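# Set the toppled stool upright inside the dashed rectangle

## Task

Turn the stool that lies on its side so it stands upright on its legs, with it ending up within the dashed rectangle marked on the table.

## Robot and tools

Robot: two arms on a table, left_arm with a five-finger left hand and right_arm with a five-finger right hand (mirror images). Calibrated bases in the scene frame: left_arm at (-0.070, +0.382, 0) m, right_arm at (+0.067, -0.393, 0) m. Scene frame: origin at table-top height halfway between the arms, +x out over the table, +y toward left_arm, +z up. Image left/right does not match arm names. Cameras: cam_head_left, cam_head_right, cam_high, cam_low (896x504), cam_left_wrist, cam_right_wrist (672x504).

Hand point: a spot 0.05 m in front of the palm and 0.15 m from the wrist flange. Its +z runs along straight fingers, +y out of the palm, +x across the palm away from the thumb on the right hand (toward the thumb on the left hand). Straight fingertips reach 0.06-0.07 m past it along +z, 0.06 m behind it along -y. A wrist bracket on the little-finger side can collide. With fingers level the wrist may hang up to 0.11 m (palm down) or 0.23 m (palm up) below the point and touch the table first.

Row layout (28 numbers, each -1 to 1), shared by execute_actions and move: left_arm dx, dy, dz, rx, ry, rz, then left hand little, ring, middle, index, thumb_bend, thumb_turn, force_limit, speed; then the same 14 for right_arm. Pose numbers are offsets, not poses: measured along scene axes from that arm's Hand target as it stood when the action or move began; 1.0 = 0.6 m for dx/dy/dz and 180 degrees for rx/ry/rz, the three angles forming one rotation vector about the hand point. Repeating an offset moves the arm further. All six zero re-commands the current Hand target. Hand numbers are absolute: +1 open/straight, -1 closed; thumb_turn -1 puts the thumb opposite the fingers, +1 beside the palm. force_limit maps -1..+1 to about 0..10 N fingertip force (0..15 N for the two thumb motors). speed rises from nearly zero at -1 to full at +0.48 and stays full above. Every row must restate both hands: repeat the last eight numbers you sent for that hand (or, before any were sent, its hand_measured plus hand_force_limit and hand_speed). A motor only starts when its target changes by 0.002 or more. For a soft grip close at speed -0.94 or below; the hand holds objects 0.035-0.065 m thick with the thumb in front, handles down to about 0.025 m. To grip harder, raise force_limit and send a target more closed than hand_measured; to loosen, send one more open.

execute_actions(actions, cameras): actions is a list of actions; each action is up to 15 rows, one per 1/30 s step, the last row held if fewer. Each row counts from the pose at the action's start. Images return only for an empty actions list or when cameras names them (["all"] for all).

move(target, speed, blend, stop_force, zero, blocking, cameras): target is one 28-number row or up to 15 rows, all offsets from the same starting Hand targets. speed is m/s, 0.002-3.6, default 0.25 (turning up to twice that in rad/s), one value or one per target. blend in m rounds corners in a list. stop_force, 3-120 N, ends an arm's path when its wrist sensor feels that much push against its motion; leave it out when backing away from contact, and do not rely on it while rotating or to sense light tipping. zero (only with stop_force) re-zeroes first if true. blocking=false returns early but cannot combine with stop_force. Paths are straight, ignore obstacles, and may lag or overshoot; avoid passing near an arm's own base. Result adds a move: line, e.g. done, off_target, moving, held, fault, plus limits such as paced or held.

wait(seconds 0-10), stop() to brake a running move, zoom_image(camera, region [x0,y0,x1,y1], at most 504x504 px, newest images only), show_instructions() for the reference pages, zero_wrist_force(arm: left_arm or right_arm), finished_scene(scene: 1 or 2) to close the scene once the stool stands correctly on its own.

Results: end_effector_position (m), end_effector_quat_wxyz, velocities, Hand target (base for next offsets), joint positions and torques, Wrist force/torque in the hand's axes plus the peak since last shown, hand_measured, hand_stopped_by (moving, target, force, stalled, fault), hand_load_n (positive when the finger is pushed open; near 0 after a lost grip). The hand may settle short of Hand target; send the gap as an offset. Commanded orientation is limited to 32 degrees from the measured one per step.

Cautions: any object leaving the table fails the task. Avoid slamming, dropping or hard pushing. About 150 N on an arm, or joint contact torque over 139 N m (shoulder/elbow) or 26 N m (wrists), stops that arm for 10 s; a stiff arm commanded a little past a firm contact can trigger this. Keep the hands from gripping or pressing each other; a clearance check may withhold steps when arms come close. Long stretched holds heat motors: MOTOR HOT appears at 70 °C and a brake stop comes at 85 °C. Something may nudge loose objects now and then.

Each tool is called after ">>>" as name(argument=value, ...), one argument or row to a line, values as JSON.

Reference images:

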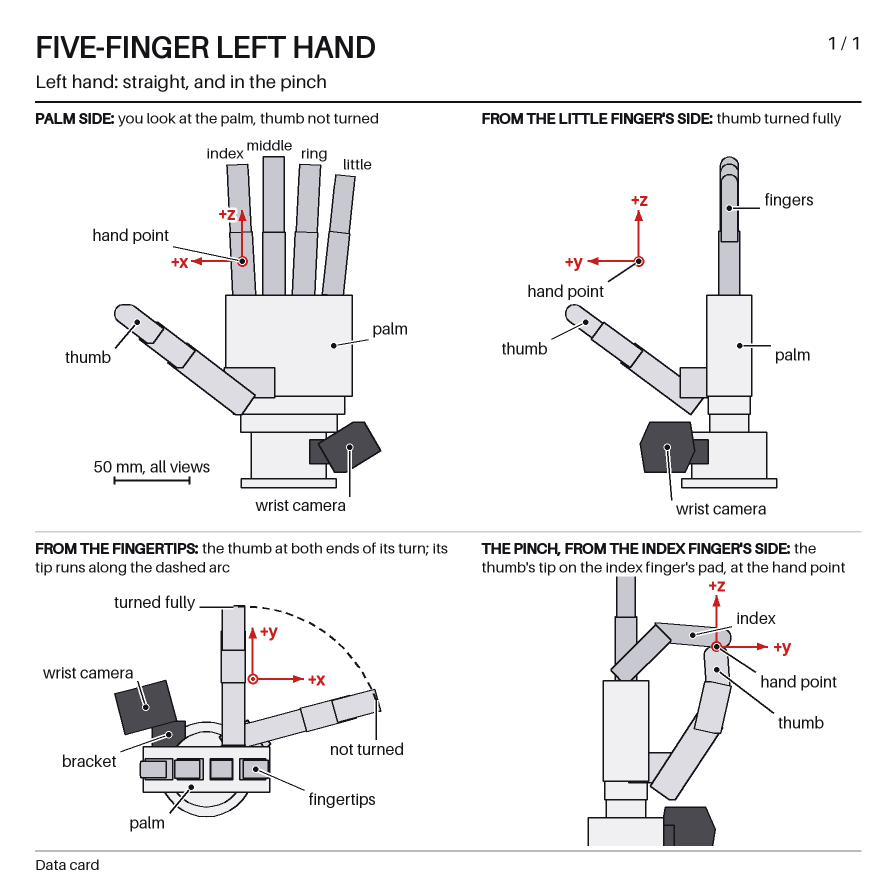

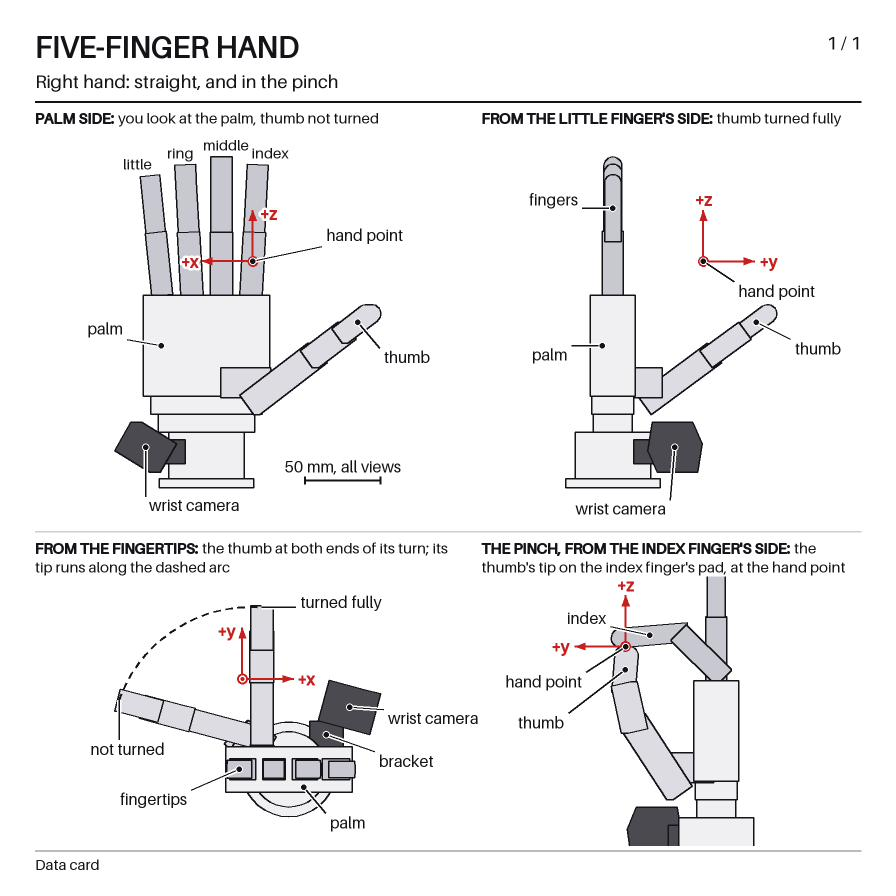

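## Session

>>> execute_actions(
  actions=[],
)

Scene clock: 0.00 s.
left_arm: end_effector_position=(+0.1820, +0.0414, +0.1344) hand_measured=(+1.000, +1.000, +1.000, +1.000, +1.000, +1.000) hand_load_n=(+0.0, +0.0, +0.0, +0.0, +0.0, +0.0) hand_stopped_by=(target, target, target, target, target, target) hand_force_limit=0.00 hand_speed=-0.80 end_effector_quat_wxyz=(+0.074, -0.509, -0.560, +0.649) | right_arm: end_effector_position=(+0.2492, -0.5984, +0.2222) hand_measured=(+1.000, +1.000, +1.000, +1.000, +1.000, +1.000) hand_load_n=(+0.0, +0.0, +0.0, +0.0, +0.0, +0.0) hand_stopped_by=(target, target, target, target, target, target) hand_force_limit=0.00 hand_speed=-0.80 end_effector_quat_wxyz=(-0.517, +0.765, +0.290, -0.250)
Joint positions: left_arm=[3.049 -2.278 -1.945 1.293 -0.763 0.471] | right_arm=[-1.011 -1.043 1.775 2.053 1.806 0.002]
Joint velocities: within noise
Joint torques (N m): no reading
Wrist force (N): no reading
Wrist torque (N m): no reading
Wrist force, peak (N): no reading
Hand target: left_arm +0.1820, +0.0414, +0.1344; +0.074, -0.509, -0.560, +0.649 | right_arm +0.2492, -0.5984, +0.2222; -0.517, +0.765, +0.290, -0.250

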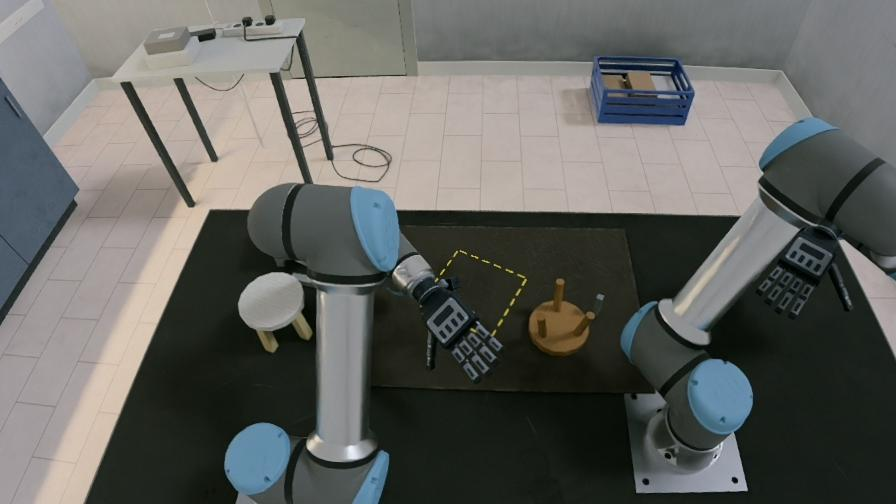

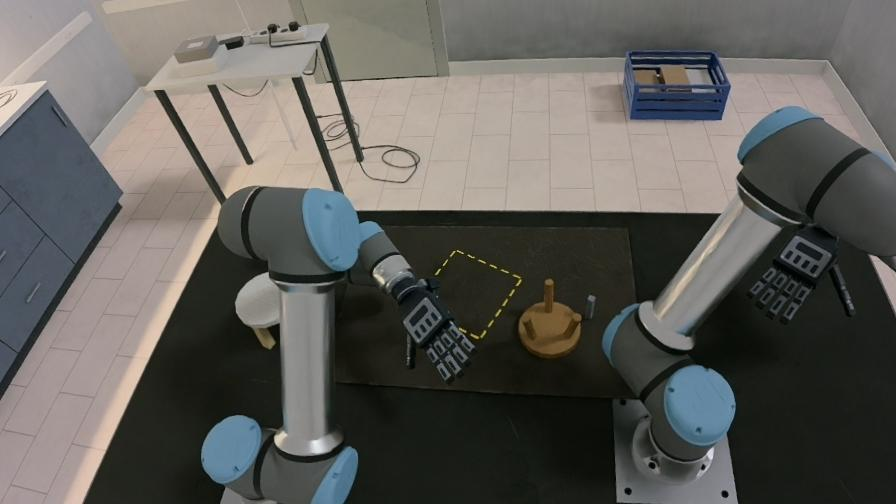

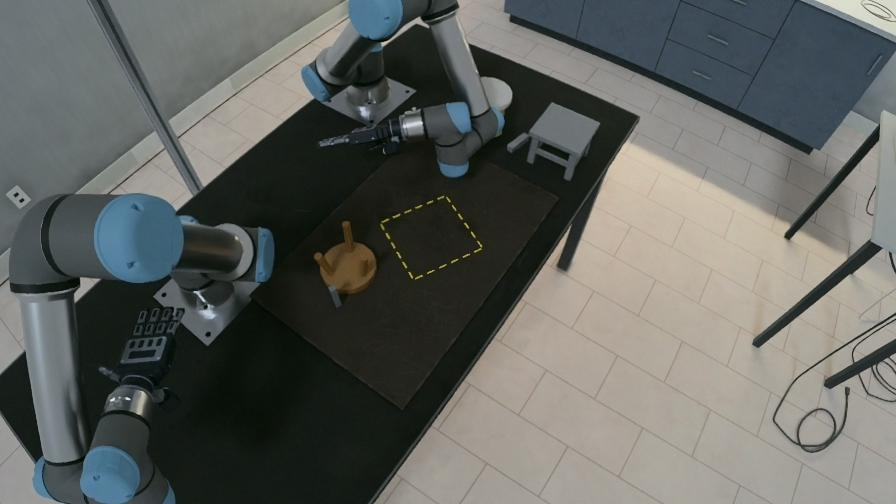

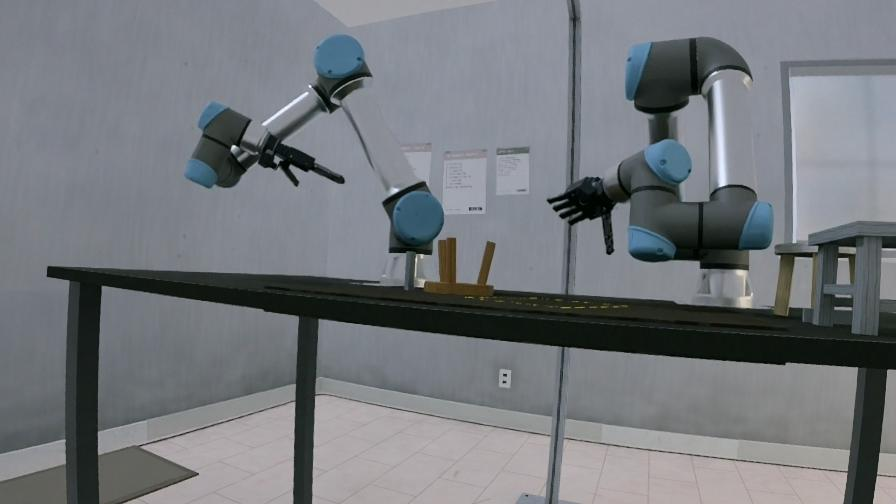

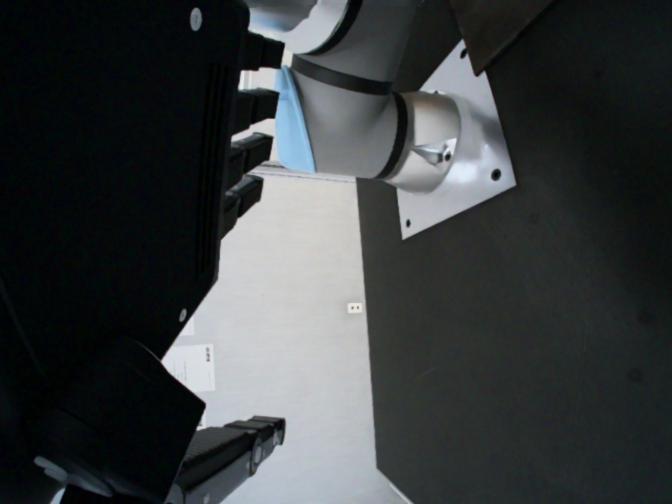

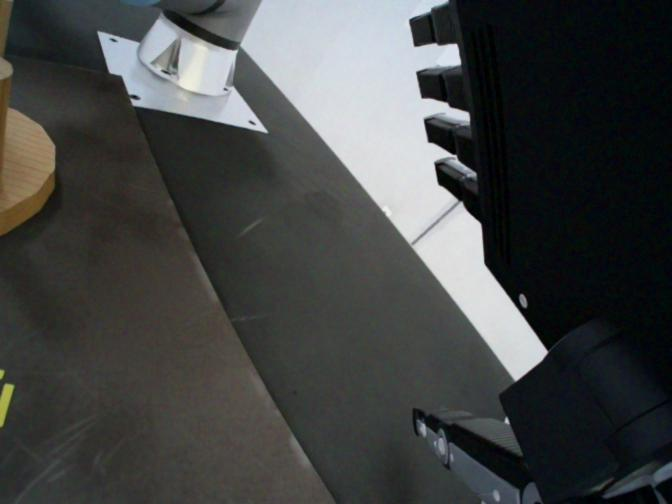

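>>> zoom_image(
  camera="cam_head_left",
  region=[500, 260, 630, 370],
)

>>> zoom_image(
  camera="cam_head_right",
  region=[500, 260, 630, 370],
)

>>> zoom_image(
  camera="cam_high",
  region=[290, 200, 400, 320],
)

>>> zoom_image(
  camera="cam_low",
  region=[390, 220, 520, 310],
)

Scaled by 3.877 from the camera's 896x504 image, which has a finer 1280x720 frame.

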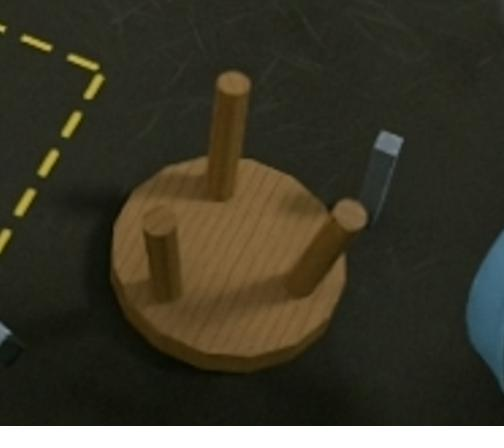

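Scaled by 3.877 from the camera's 896x504 image, which has a finer 1280x720 frame.

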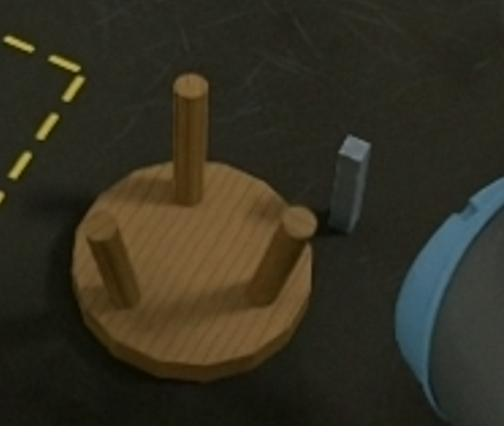

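Scaled by 4.200 from the camera's 896x504 image, which has a finer 1280x720 frame.

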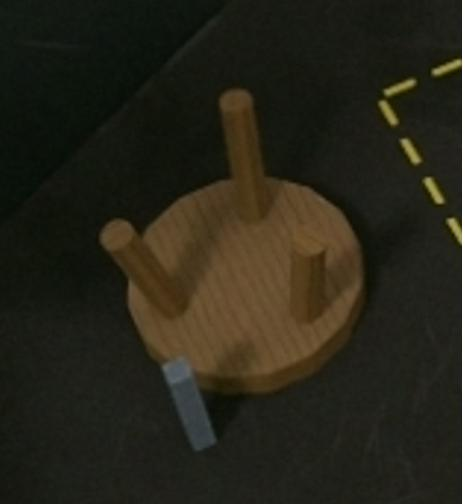

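Scaled by 3.877 from the camera's 896x504 image, which has a finer 1280x720 frame.

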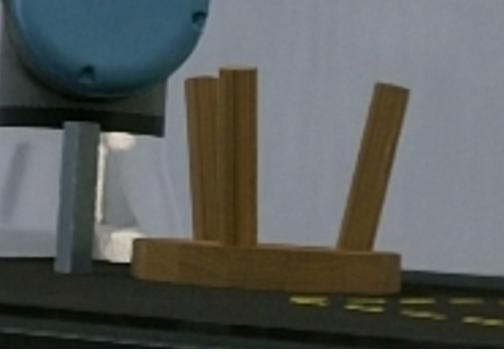

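>>> move(
  target=[
    [0,0,0.1667,0,0,0,1,1,0.4,0.4,0.5,-1,0.3,0.2,0,0,0.1,0,0,0,0.85,0.85,0.85,0.85,1,-1,0.0,0.2],
    [0.1967,-0.0357,0.326,0.4914,-0.043,0.3959,1,1,0.4,0.4,0.5,-1,0.3,0.2,0.285,0.297,0.296,-0.4506,0.1438,-0.606,0.85,0.85,0.85,0.85,1,-1,0.0,0.2],
  ],
  speed=0.35,
  blend=[0.04,0],
  cameras=["cam_head_left","cam_high","cam_low"],
)

Scene clock: 131.50 s.
left_arm: end_effector_position=(+0.3000, +0.0199, +0.3300) hand_measured=(+1.000, +1.000, +0.400, +0.400, +0.500, -1.000) hand_load_n=(+0.0, +0.0, +0.0, +0.0, +0.0, +0.0) hand_stopped_by=(target, target, target, target, target, target) hand_force_limit=0.30 hand_speed=0.20 end_effector_quat_wxyz=(+0.001, -0.027, +1.000, +0.000) | right_arm: end_effector_position=(+0.4202, -0.4202, +0.3998) hand_measured=(+0.850, +0.850, +0.850, +0.850, +1.000, -1.000) hand_load_n=(+0.0, +0.0, +0.0, +0.0, +0.0, +0.0) hand_stopped_by=(target, target, target, target, target, target) hand_force_limit=0.00 hand_speed=0.20 end_effector_quat_wxyz=(+0.000, +0.725, -0.689, -0.001)
Joint positions: left_arm=[2.573 -2.322 -0.543 1.295 -1.572 -2.2] | right_arm=[-0.456 -1.303 1.104 1.771 1.571 2.636]
Joint torques (N m): left_arm=[11.69 42.05 23.89 -1.16 -0.22 -1.06] | right_arm=[0.45 -44.47 -17.53 0.98 -1.04 1.59]
Wrist force (N): left_arm=[-0.6 0.3 -1.5] | right_arm=[0.3 -0.3 -0.9]
Wrist torque (N m): left_arm=[0.03 0.06 -0.14] | right_arm=[0.33 -0.09 0.03]
Wrist force, peak (N): left_arm=[1.0 2.5 -0.1] | right_arm=[-1.3 -0.8 0.5]
Hand target: left_arm +0.3001, +0.0200, +0.3300; +0.001, -0.027, +1.000, +0.000 | right_arm +0.4202, -0.4202, +0.3998; +0.000, +0.725, -0.689, +0.000
Off the commanded pose: left_arm 0.000 m, 0 deg | right_arm 0.000 m, 0 deg.
move: done
Images, in order (width x height): cam_head_left 896x504, cam_high 896x504, cam_low 896x504.

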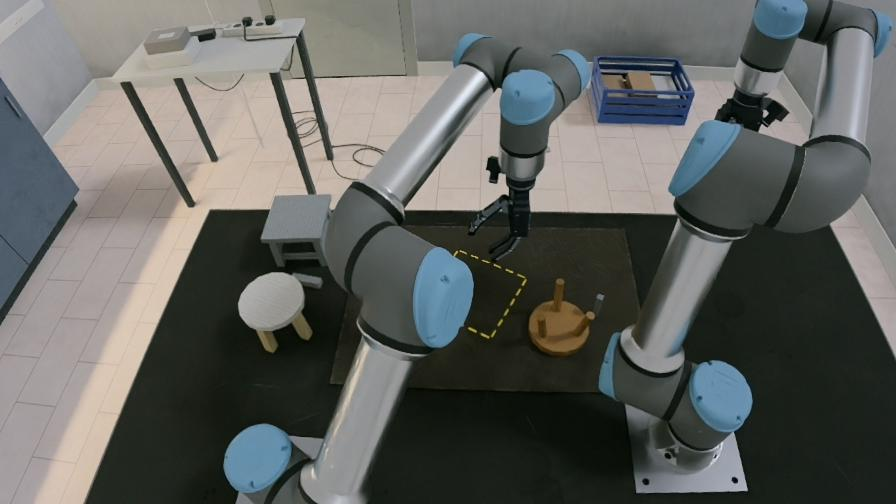

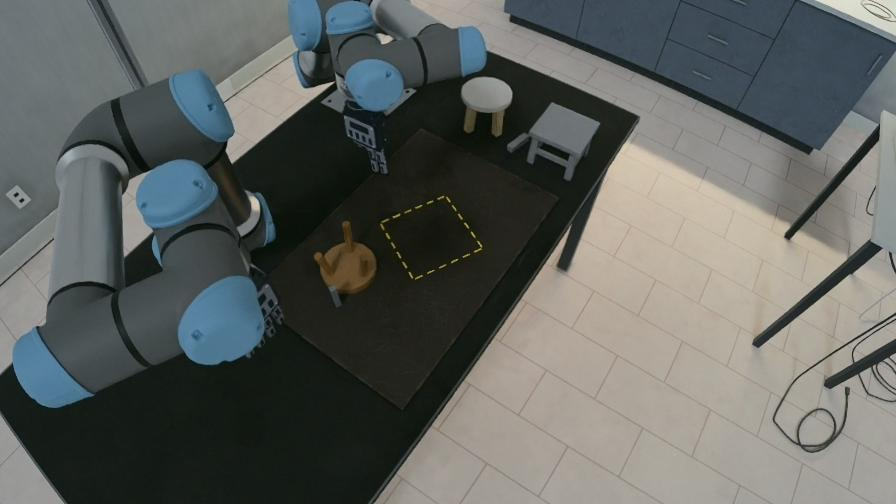

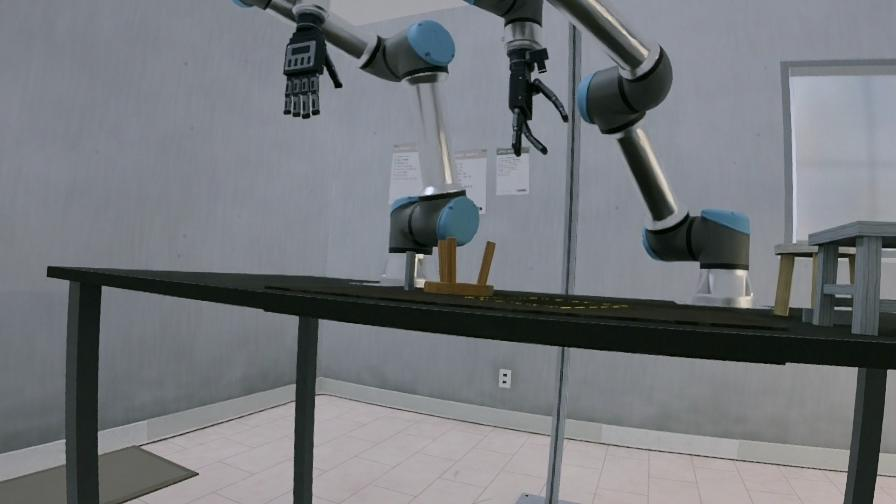

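>>> move(
  target=[0.15,-0.2667,-0.15,-0.434,0.0334,0.0453,1,1,0.4,0.4,0.5,-1,0.3,0.2,0,0,0,0,0,0,0.85,0.85,0.85,0.85,1,-1,0.0,0.2],
  speed=0.3,
  cameras=["cam_head_left","cam_high","cam_low","cam_right_wrist"],
)

>>> zoom_image(
  camera="cam_head_left",
  region=[490, 180, 640, 370],
)

>>> zoom_image(
  camera="cam_high",
  region=[290, 150, 420, 320],
)

Scene clock: 141.33 s.
left_arm: end_effector_position=(+0.3901, -0.1400, +0.2400) hand_measured=(+1.000, +1.000, +0.400, +0.400, +0.500, -1.000) hand_load_n=(+0.0, +0.0, +0.0, +0.0, +0.0, +0.0) hand_stopped_by=(target, target, target, target, target, target) hand_force_limit=0.30 hand_speed=0.20 end_effector_quat_wxyz=(-0.065, -0.087, +0.771, -0.628) | right_arm: end_effector_position=(+0.4202, -0.4202, +0.3998) hand_measured=(+0.850, +0.850, +0.850, +0.850, +1.000, -1.000) hand_load_n=(+0.0, +0.0, +0.0, +0.0, +0.0, +0.0) hand_stopped_by=(target, target, target, target, target, target) hand_force_limit=0.00 hand_speed=0.20 end_effector_quat_wxyz=(+0.000, +0.725, -0.689, +0.000)
Joint positions: left_arm=[2.86 -2.166 -1.21 2.758 -0.36 -2.769] | right_arm=[-0.456 -1.303 1.104 1.771 1.571 2.636]
Joint torques (N m): left_arm=[5.61 37.83 20.59 0.61 2.91 -1.59] | right_arm=[5.93 -44.54 -22.4 0.97 1.67 0.46]
Wrist force (N): left_arm=[0.4 -0.2 -0.4] | right_arm=[0.4 -0.3 -1.0]
Wrist torque (N m): left_arm=[-0.02 -0.03 -0.06] | right_arm=[0.33 -0.09 0.04]
Wrist force, peak (N): left_arm=[0.1 0.3 -2.2] | right_arm=[0.6 -0.2 -1.0]
Hand target: left_arm +0.3901, -0.1400, +0.2400; -0.065, -0.087, +0.771, -0.628 | right_arm +0.4202, -0.4202, +0.3998; +0.000, +0.725, -0.689, +0.000
Off the commanded pose: left_arm 0.000 m, 0 deg | right_arm 0.000 m, 0 deg.
move: done
Images, in order (width x height): cam_head_left 896x504, cam_high 896x504, cam_low 896x504, cam_right_wrist 672x504.

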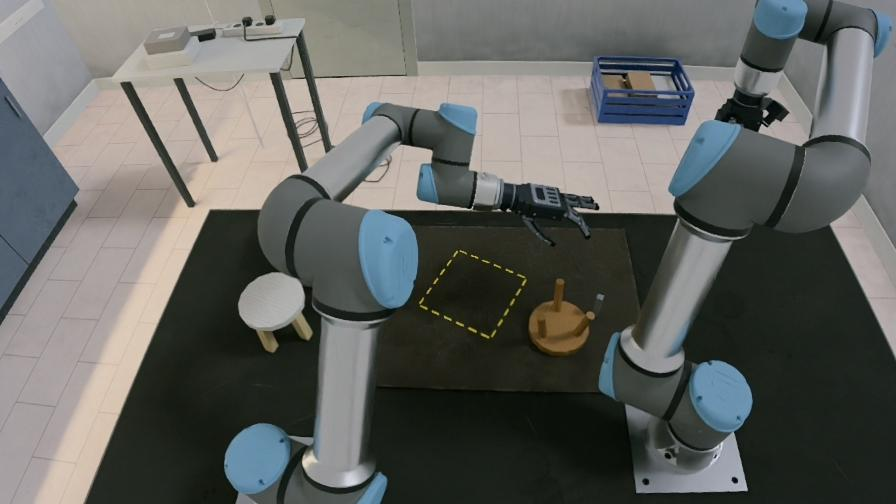

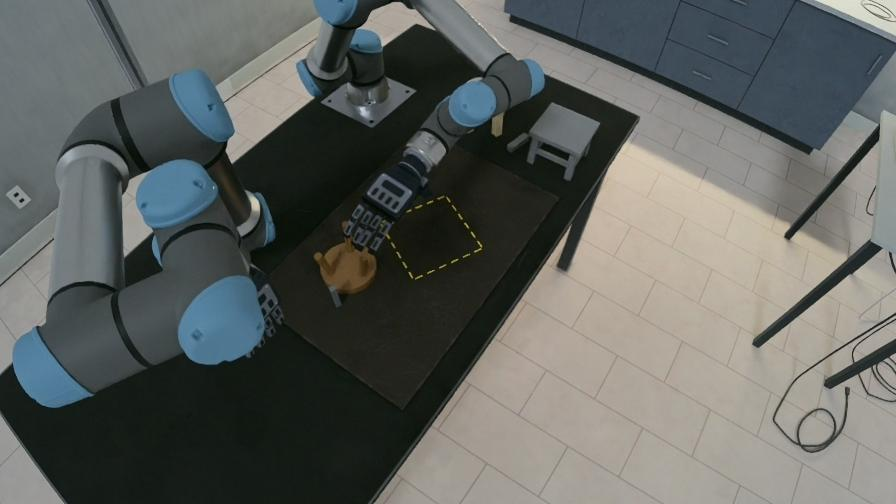

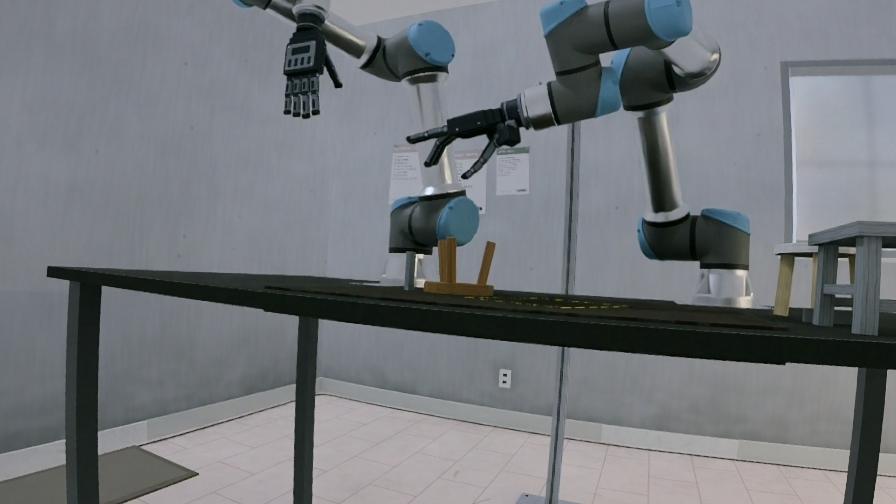

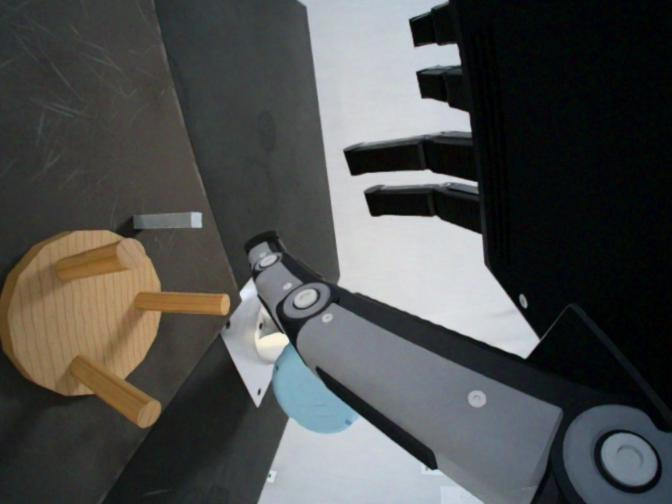

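Scaled by 2.653 from the camera's 896x504 image, which has a finer 1280x720 frame.

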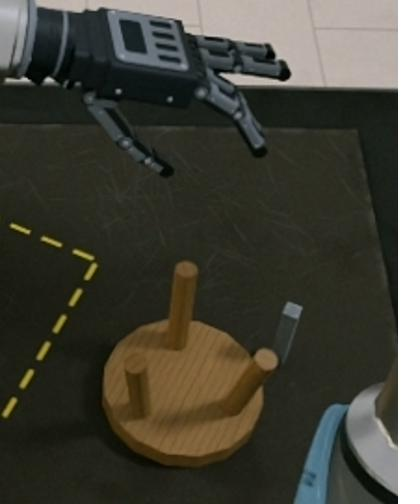

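Scaled by 2.965 from the camera's 896x504 image, which has a finer 1280x720 frame.

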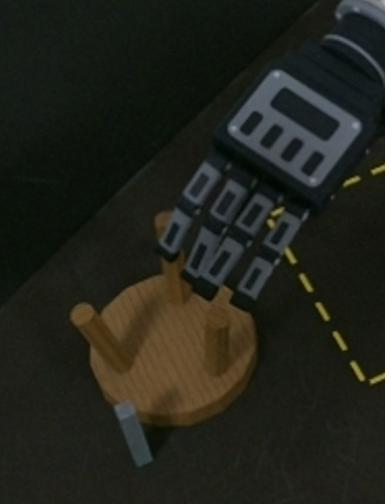

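>>> move(
  target=[0.01,-0.0317,-0.145,0,0,0,1,1,0.4,0.4,0.5,-1,0.3,0.2,0,0,0,0,0,0,0.85,0.85,0.85,0.85,1,-1,0.0,0.2],
  speed=0.2,
  cameras=["cam_head_left","cam_head_right","cam_high","cam_low","cam_right_wrist"],
)

>>> zoom_image(
  camera="cam_head_left",
  region=[490, 220, 620, 370],
)

>>> zoom_image(
  camera="cam_high",
  region=[300, 180, 420, 320],
)

>>> zoom_image(
  camera="cam_low",
  region=[390, 150, 560, 310],
)

Scene clock: 148.87 s.
left_arm: end_effector_position=(+0.3960, -0.1591, +0.1530) hand_measured=(+1.000, +1.000, +0.400, +0.400, +0.500, -1.000) hand_load_n=(+0.0, +0.0, +0.0, +0.0, +0.0, +0.0) hand_stopped_by=(target, target, target, target, target, target) hand_force_limit=0.30 hand_speed=0.20 end_effector_quat_wxyz=(-0.065, -0.087, +0.771, -0.628) | right_arm: end_effector_position=(+0.4202, -0.4202, +0.3998) hand_measured=(+0.850, +0.850, +0.850, +0.850, +1.000, -1.000) hand_load_n=(+0.0, +0.5, +0.0, +0.0, +0.0, +0.0) hand_stopped_by=(target, target, target, target, target, target) hand_force_limit=0.00 hand_speed=0.20 end_effector_quat_wxyz=(+0.000, +0.725, -0.689, +0.000)
Joint positions: left_arm=[2.832 -2.259 -1.281 2.963 -0.384 -2.814] | right_arm=[-0.456 -1.303 1.104 1.771 1.571 2.636]
Joint torques (N m): left_arm=[10.22 39.59 24.68 -1.86 3.05 1.68] | right_arm=[1.96 -43.81 -16.88 0.97 0.56 -0.79]
Wrist force (N): left_arm=[0.7 0.2 -0.8] | right_arm=[0.2 -0.1 -0.9]
Wrist torque (N m): left_arm=[0.07 -0.09 0.01] | right_arm=[0.36 -0.07 0.02]
Wrist force, peak (N): left_arm=[1.0 -2.3 -1.2] | right_arm=[0.3 -0.5 -1.2]
Hand target: left_arm +0.3961, -0.1591, +0.1530; -0.065, -0.087, +0.771, -0.628 | right_arm +0.4202, -0.4202, +0.3998; +0.000, +0.725, -0.689, +0.000
Off the commanded pose: left_arm 0.000 m, 0 deg | right_arm 0.000 m, 0 deg.
move: done
Images, in order (width x height): cam_head_left 896x504, cam_head_right 896x504, cam_high 896x504, cam_low 896x504, cam_right_wrist 672x504.

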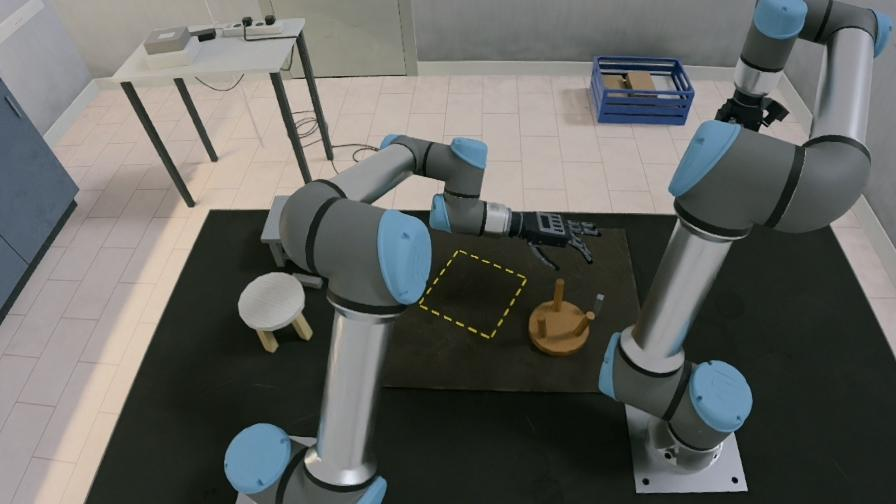

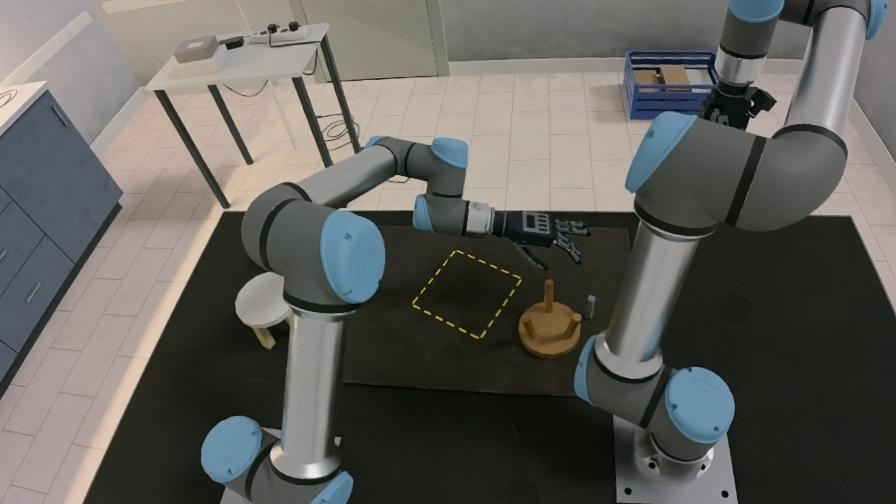

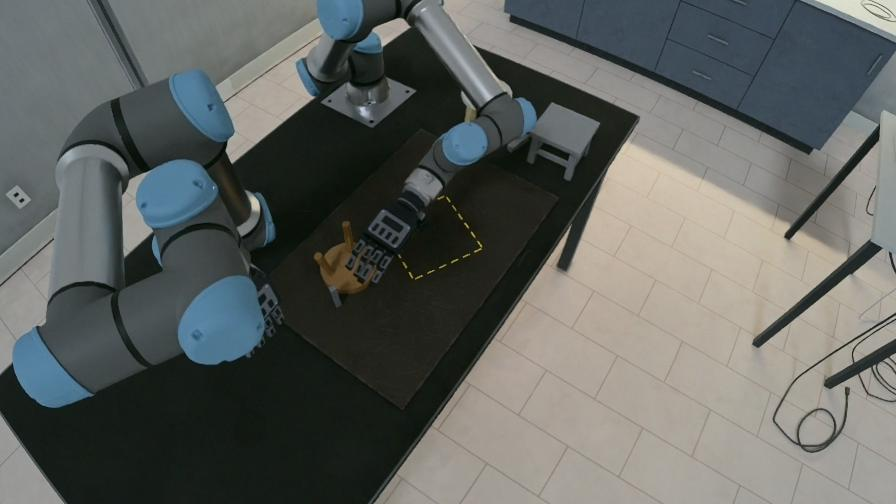

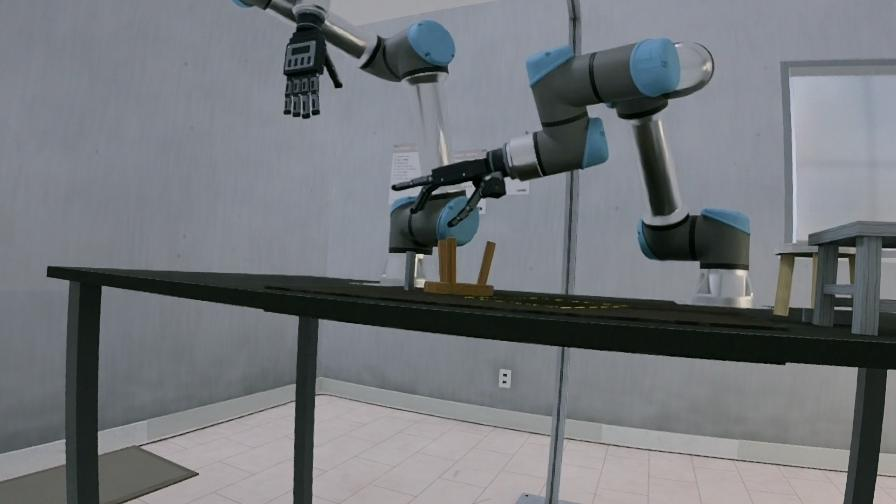

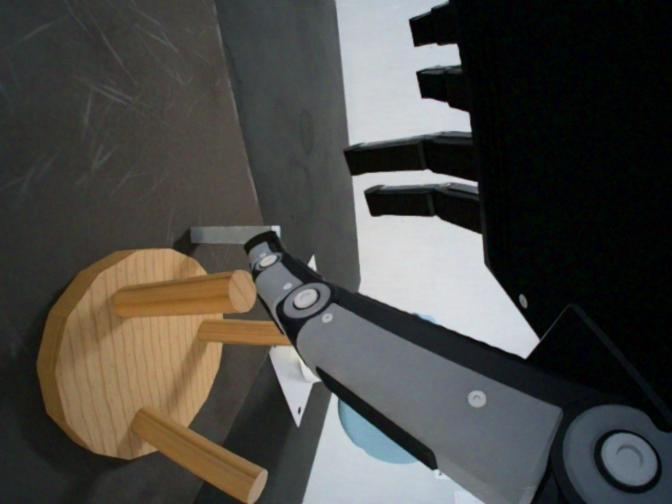

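Scaled by 3.360 from the camera's 896x504 image, which has a finer 1280x720 frame.

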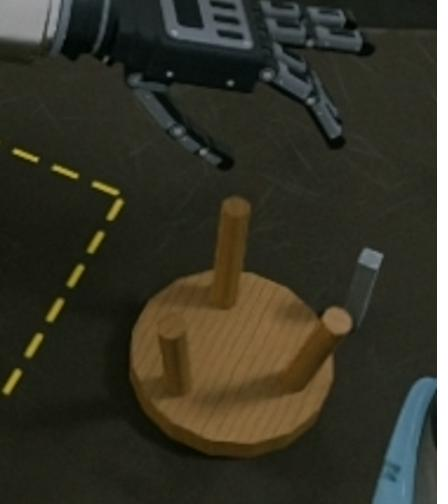

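Scaled by 3.600 from the camera's 896x504 image, which has a finer 1280x720 frame.

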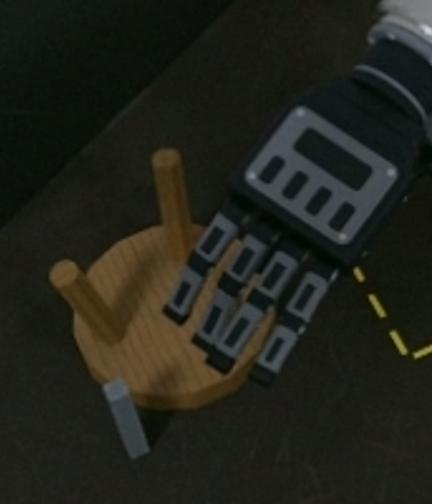

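Scaled by 2.965 from the camera's 896x504 image, which has a finer 1280x720 frame.

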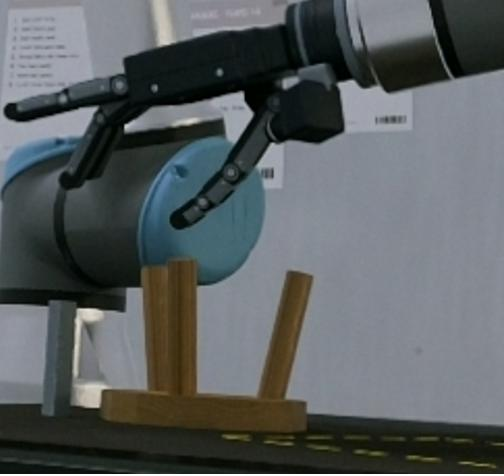

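>>> move(
  target=[
    [0,0.03,0,0,0,0,1,1,0.4,0.4,0.5,-1,0.3,0.2,0,0,0,0,0,0,0.85,0.85,0.85,0.85,1,-1,0.0,0.2],
    [0,0.03,-0.0667,0,0,0,1,1,0.4,0.4,0.5,-1,0.3,0.2,0,0,0,0,0,0,0.85,0.85,0.85,0.85,1,-1,0.0,0.2],
  ],
  speed=0.1,
  stop_force=4,
  cameras=["cam_head_left","cam_head_right","cam_low","cam_right_wrist"],
)

>>> zoom_image(
  camera="cam_head_left",
  region=[520, 230, 620, 330],
)

>>> zoom_image(
  camera="cam_low",
  region=[390, 180, 530, 310],
)

>>> zoom_image(
  camera="cam_right_wrist",
  region=[180, 150, 400, 350],
)

Scene clock: 163.23 s.
left_arm: end_effector_position=(+0.3961, -0.1411, +0.1130) hand_measured=(+1.000, +1.000, +0.400, +0.400, +0.500, -1.000) hand_load_n=(+0.0, +0.0, +0.0, +0.0, +0.0, +0.0) hand_stopped_by=(target, target, target, target, target, target) hand_force_limit=0.30 hand_speed=0.20 end_effector_quat_wxyz=(-0.065, -0.087, +0.771, -0.628) | right_arm: end_effector_position=(+0.4202, -0.4202, +0.3998) hand_measured=(+0.850, +0.850, +0.850, +0.850, +1.000, -1.000) hand_load_n=(+0.0, +0.0, +0.0, +0.0, -0.5, +0.0) hand_stopped_by=(target, target, target, target, target, target) hand_force_limit=0.00 hand_speed=0.20 end_effector_quat_wxyz=(+0.000, +0.725, -0.689, +0.000)
Joint positions: left_arm=[2.862 -2.291 -1.344 3.015 -0.359 -2.767] | right_arm=[-0.456 -1.303 1.104 1.771 1.571 2.636]
Joint torques (N m): left_arm=[-7.25 47.4 24.08 -3.45 -1.58 1.76] | right_arm=[-2.04 -44.48 -11.5 0.95 -0.99 -1.11]
Wrist force (N): left_arm=[0.4 -0.4 -0.8] | right_arm=[0.2 -0.2 -0.9]
Wrist torque (N m): left_arm=[-0.06 -0.09 0.06] | right_arm=[0.35 -0.07 0.02]
Wrist force, peak (N): left_arm=[0.6 -1.4 -1.7] | right_arm=[0.6 0.1 -1.1]
Hand target: left_arm +0.3961, -0.1411, +0.1130; -0.065, -0.087, +0.771, -0.628 | right_arm +0.4202, -0.4202, +0.3998; +0.000, +0.725, -0.689, +0.000
Off the commanded pose: left_arm 0.000 m, 0 deg | right_arm 0.000 m, 0 deg.
move: done
Images, in order (width x height): cam_head_left 896x504, cam_head_right 896x504, cam_low 896x504, cam_right_wrist 672x504.

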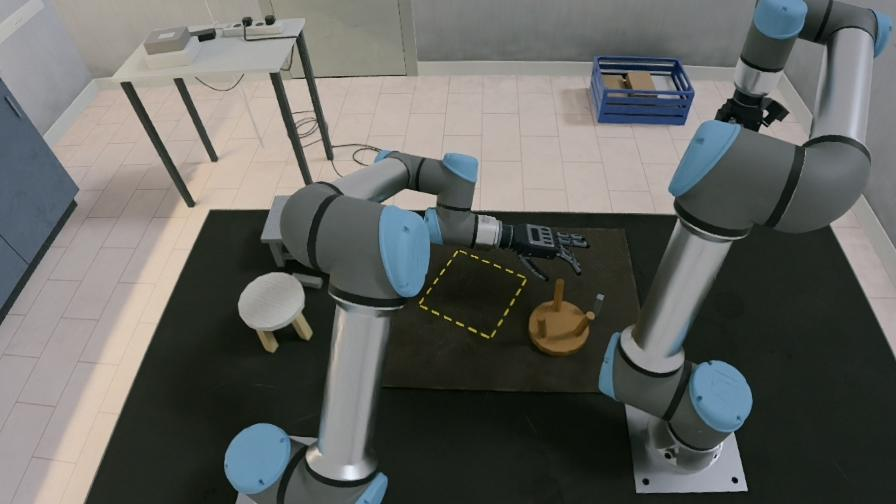

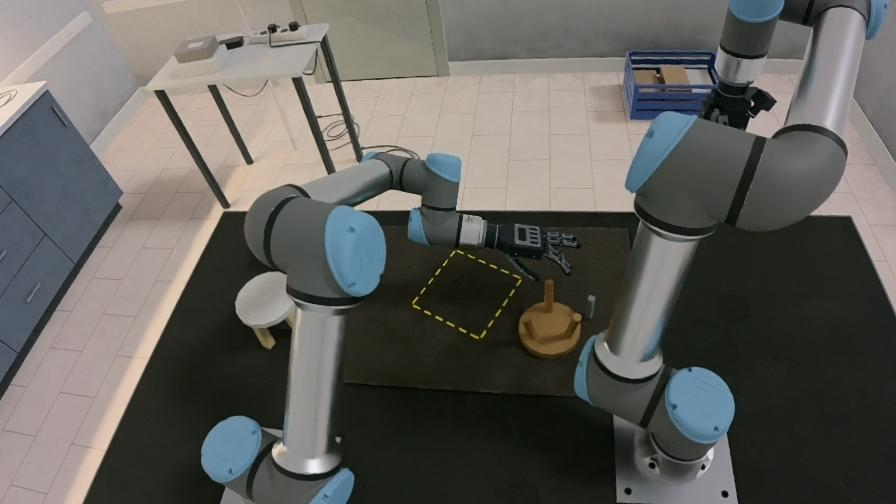

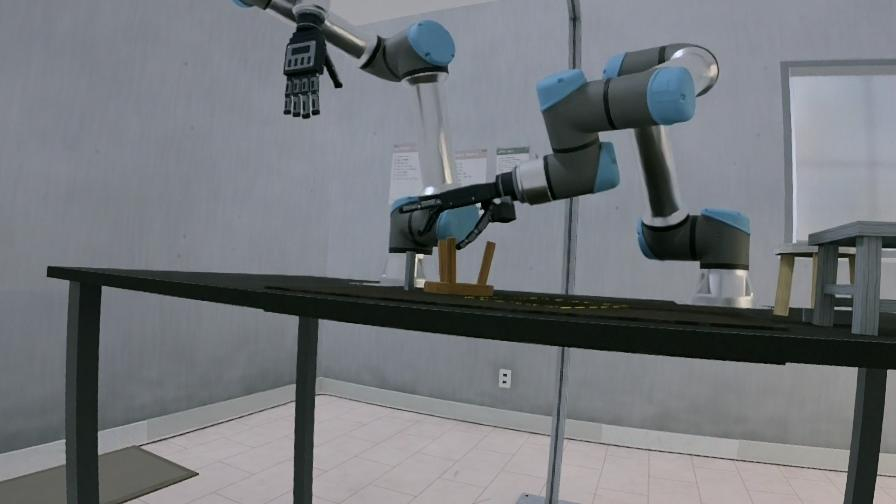

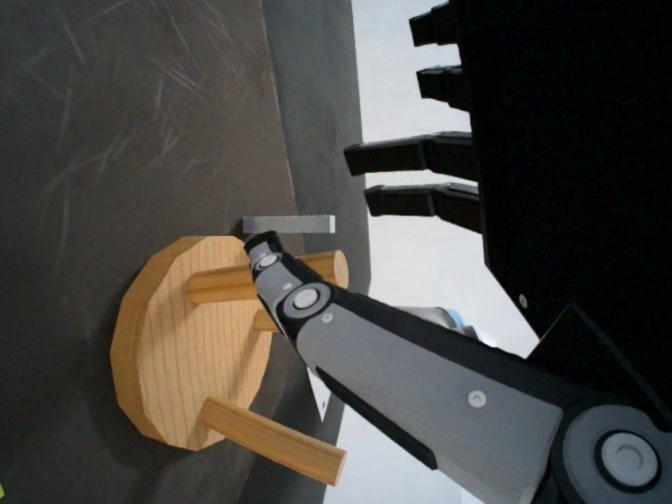

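Scaled by 5.040 from the camera's 896x504 image, which has a finer 1280x720 frame.

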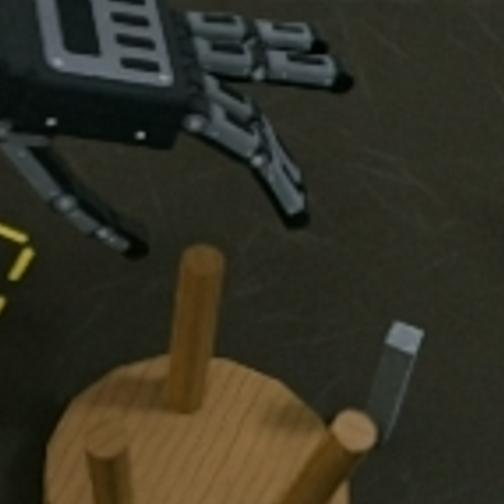

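Scaled by 3.600 from the camera's 896x504 image, which has a finer 1280x720 frame.

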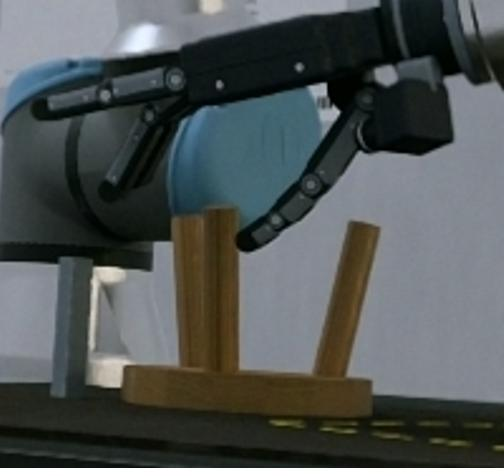

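Scaled by 2.291 from the camera's 672x504 image, which has a finer 960x720 frame.

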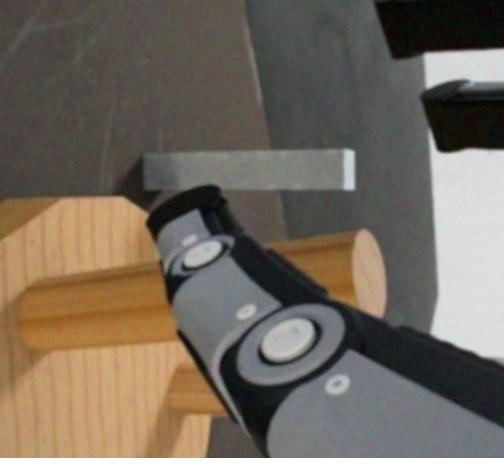

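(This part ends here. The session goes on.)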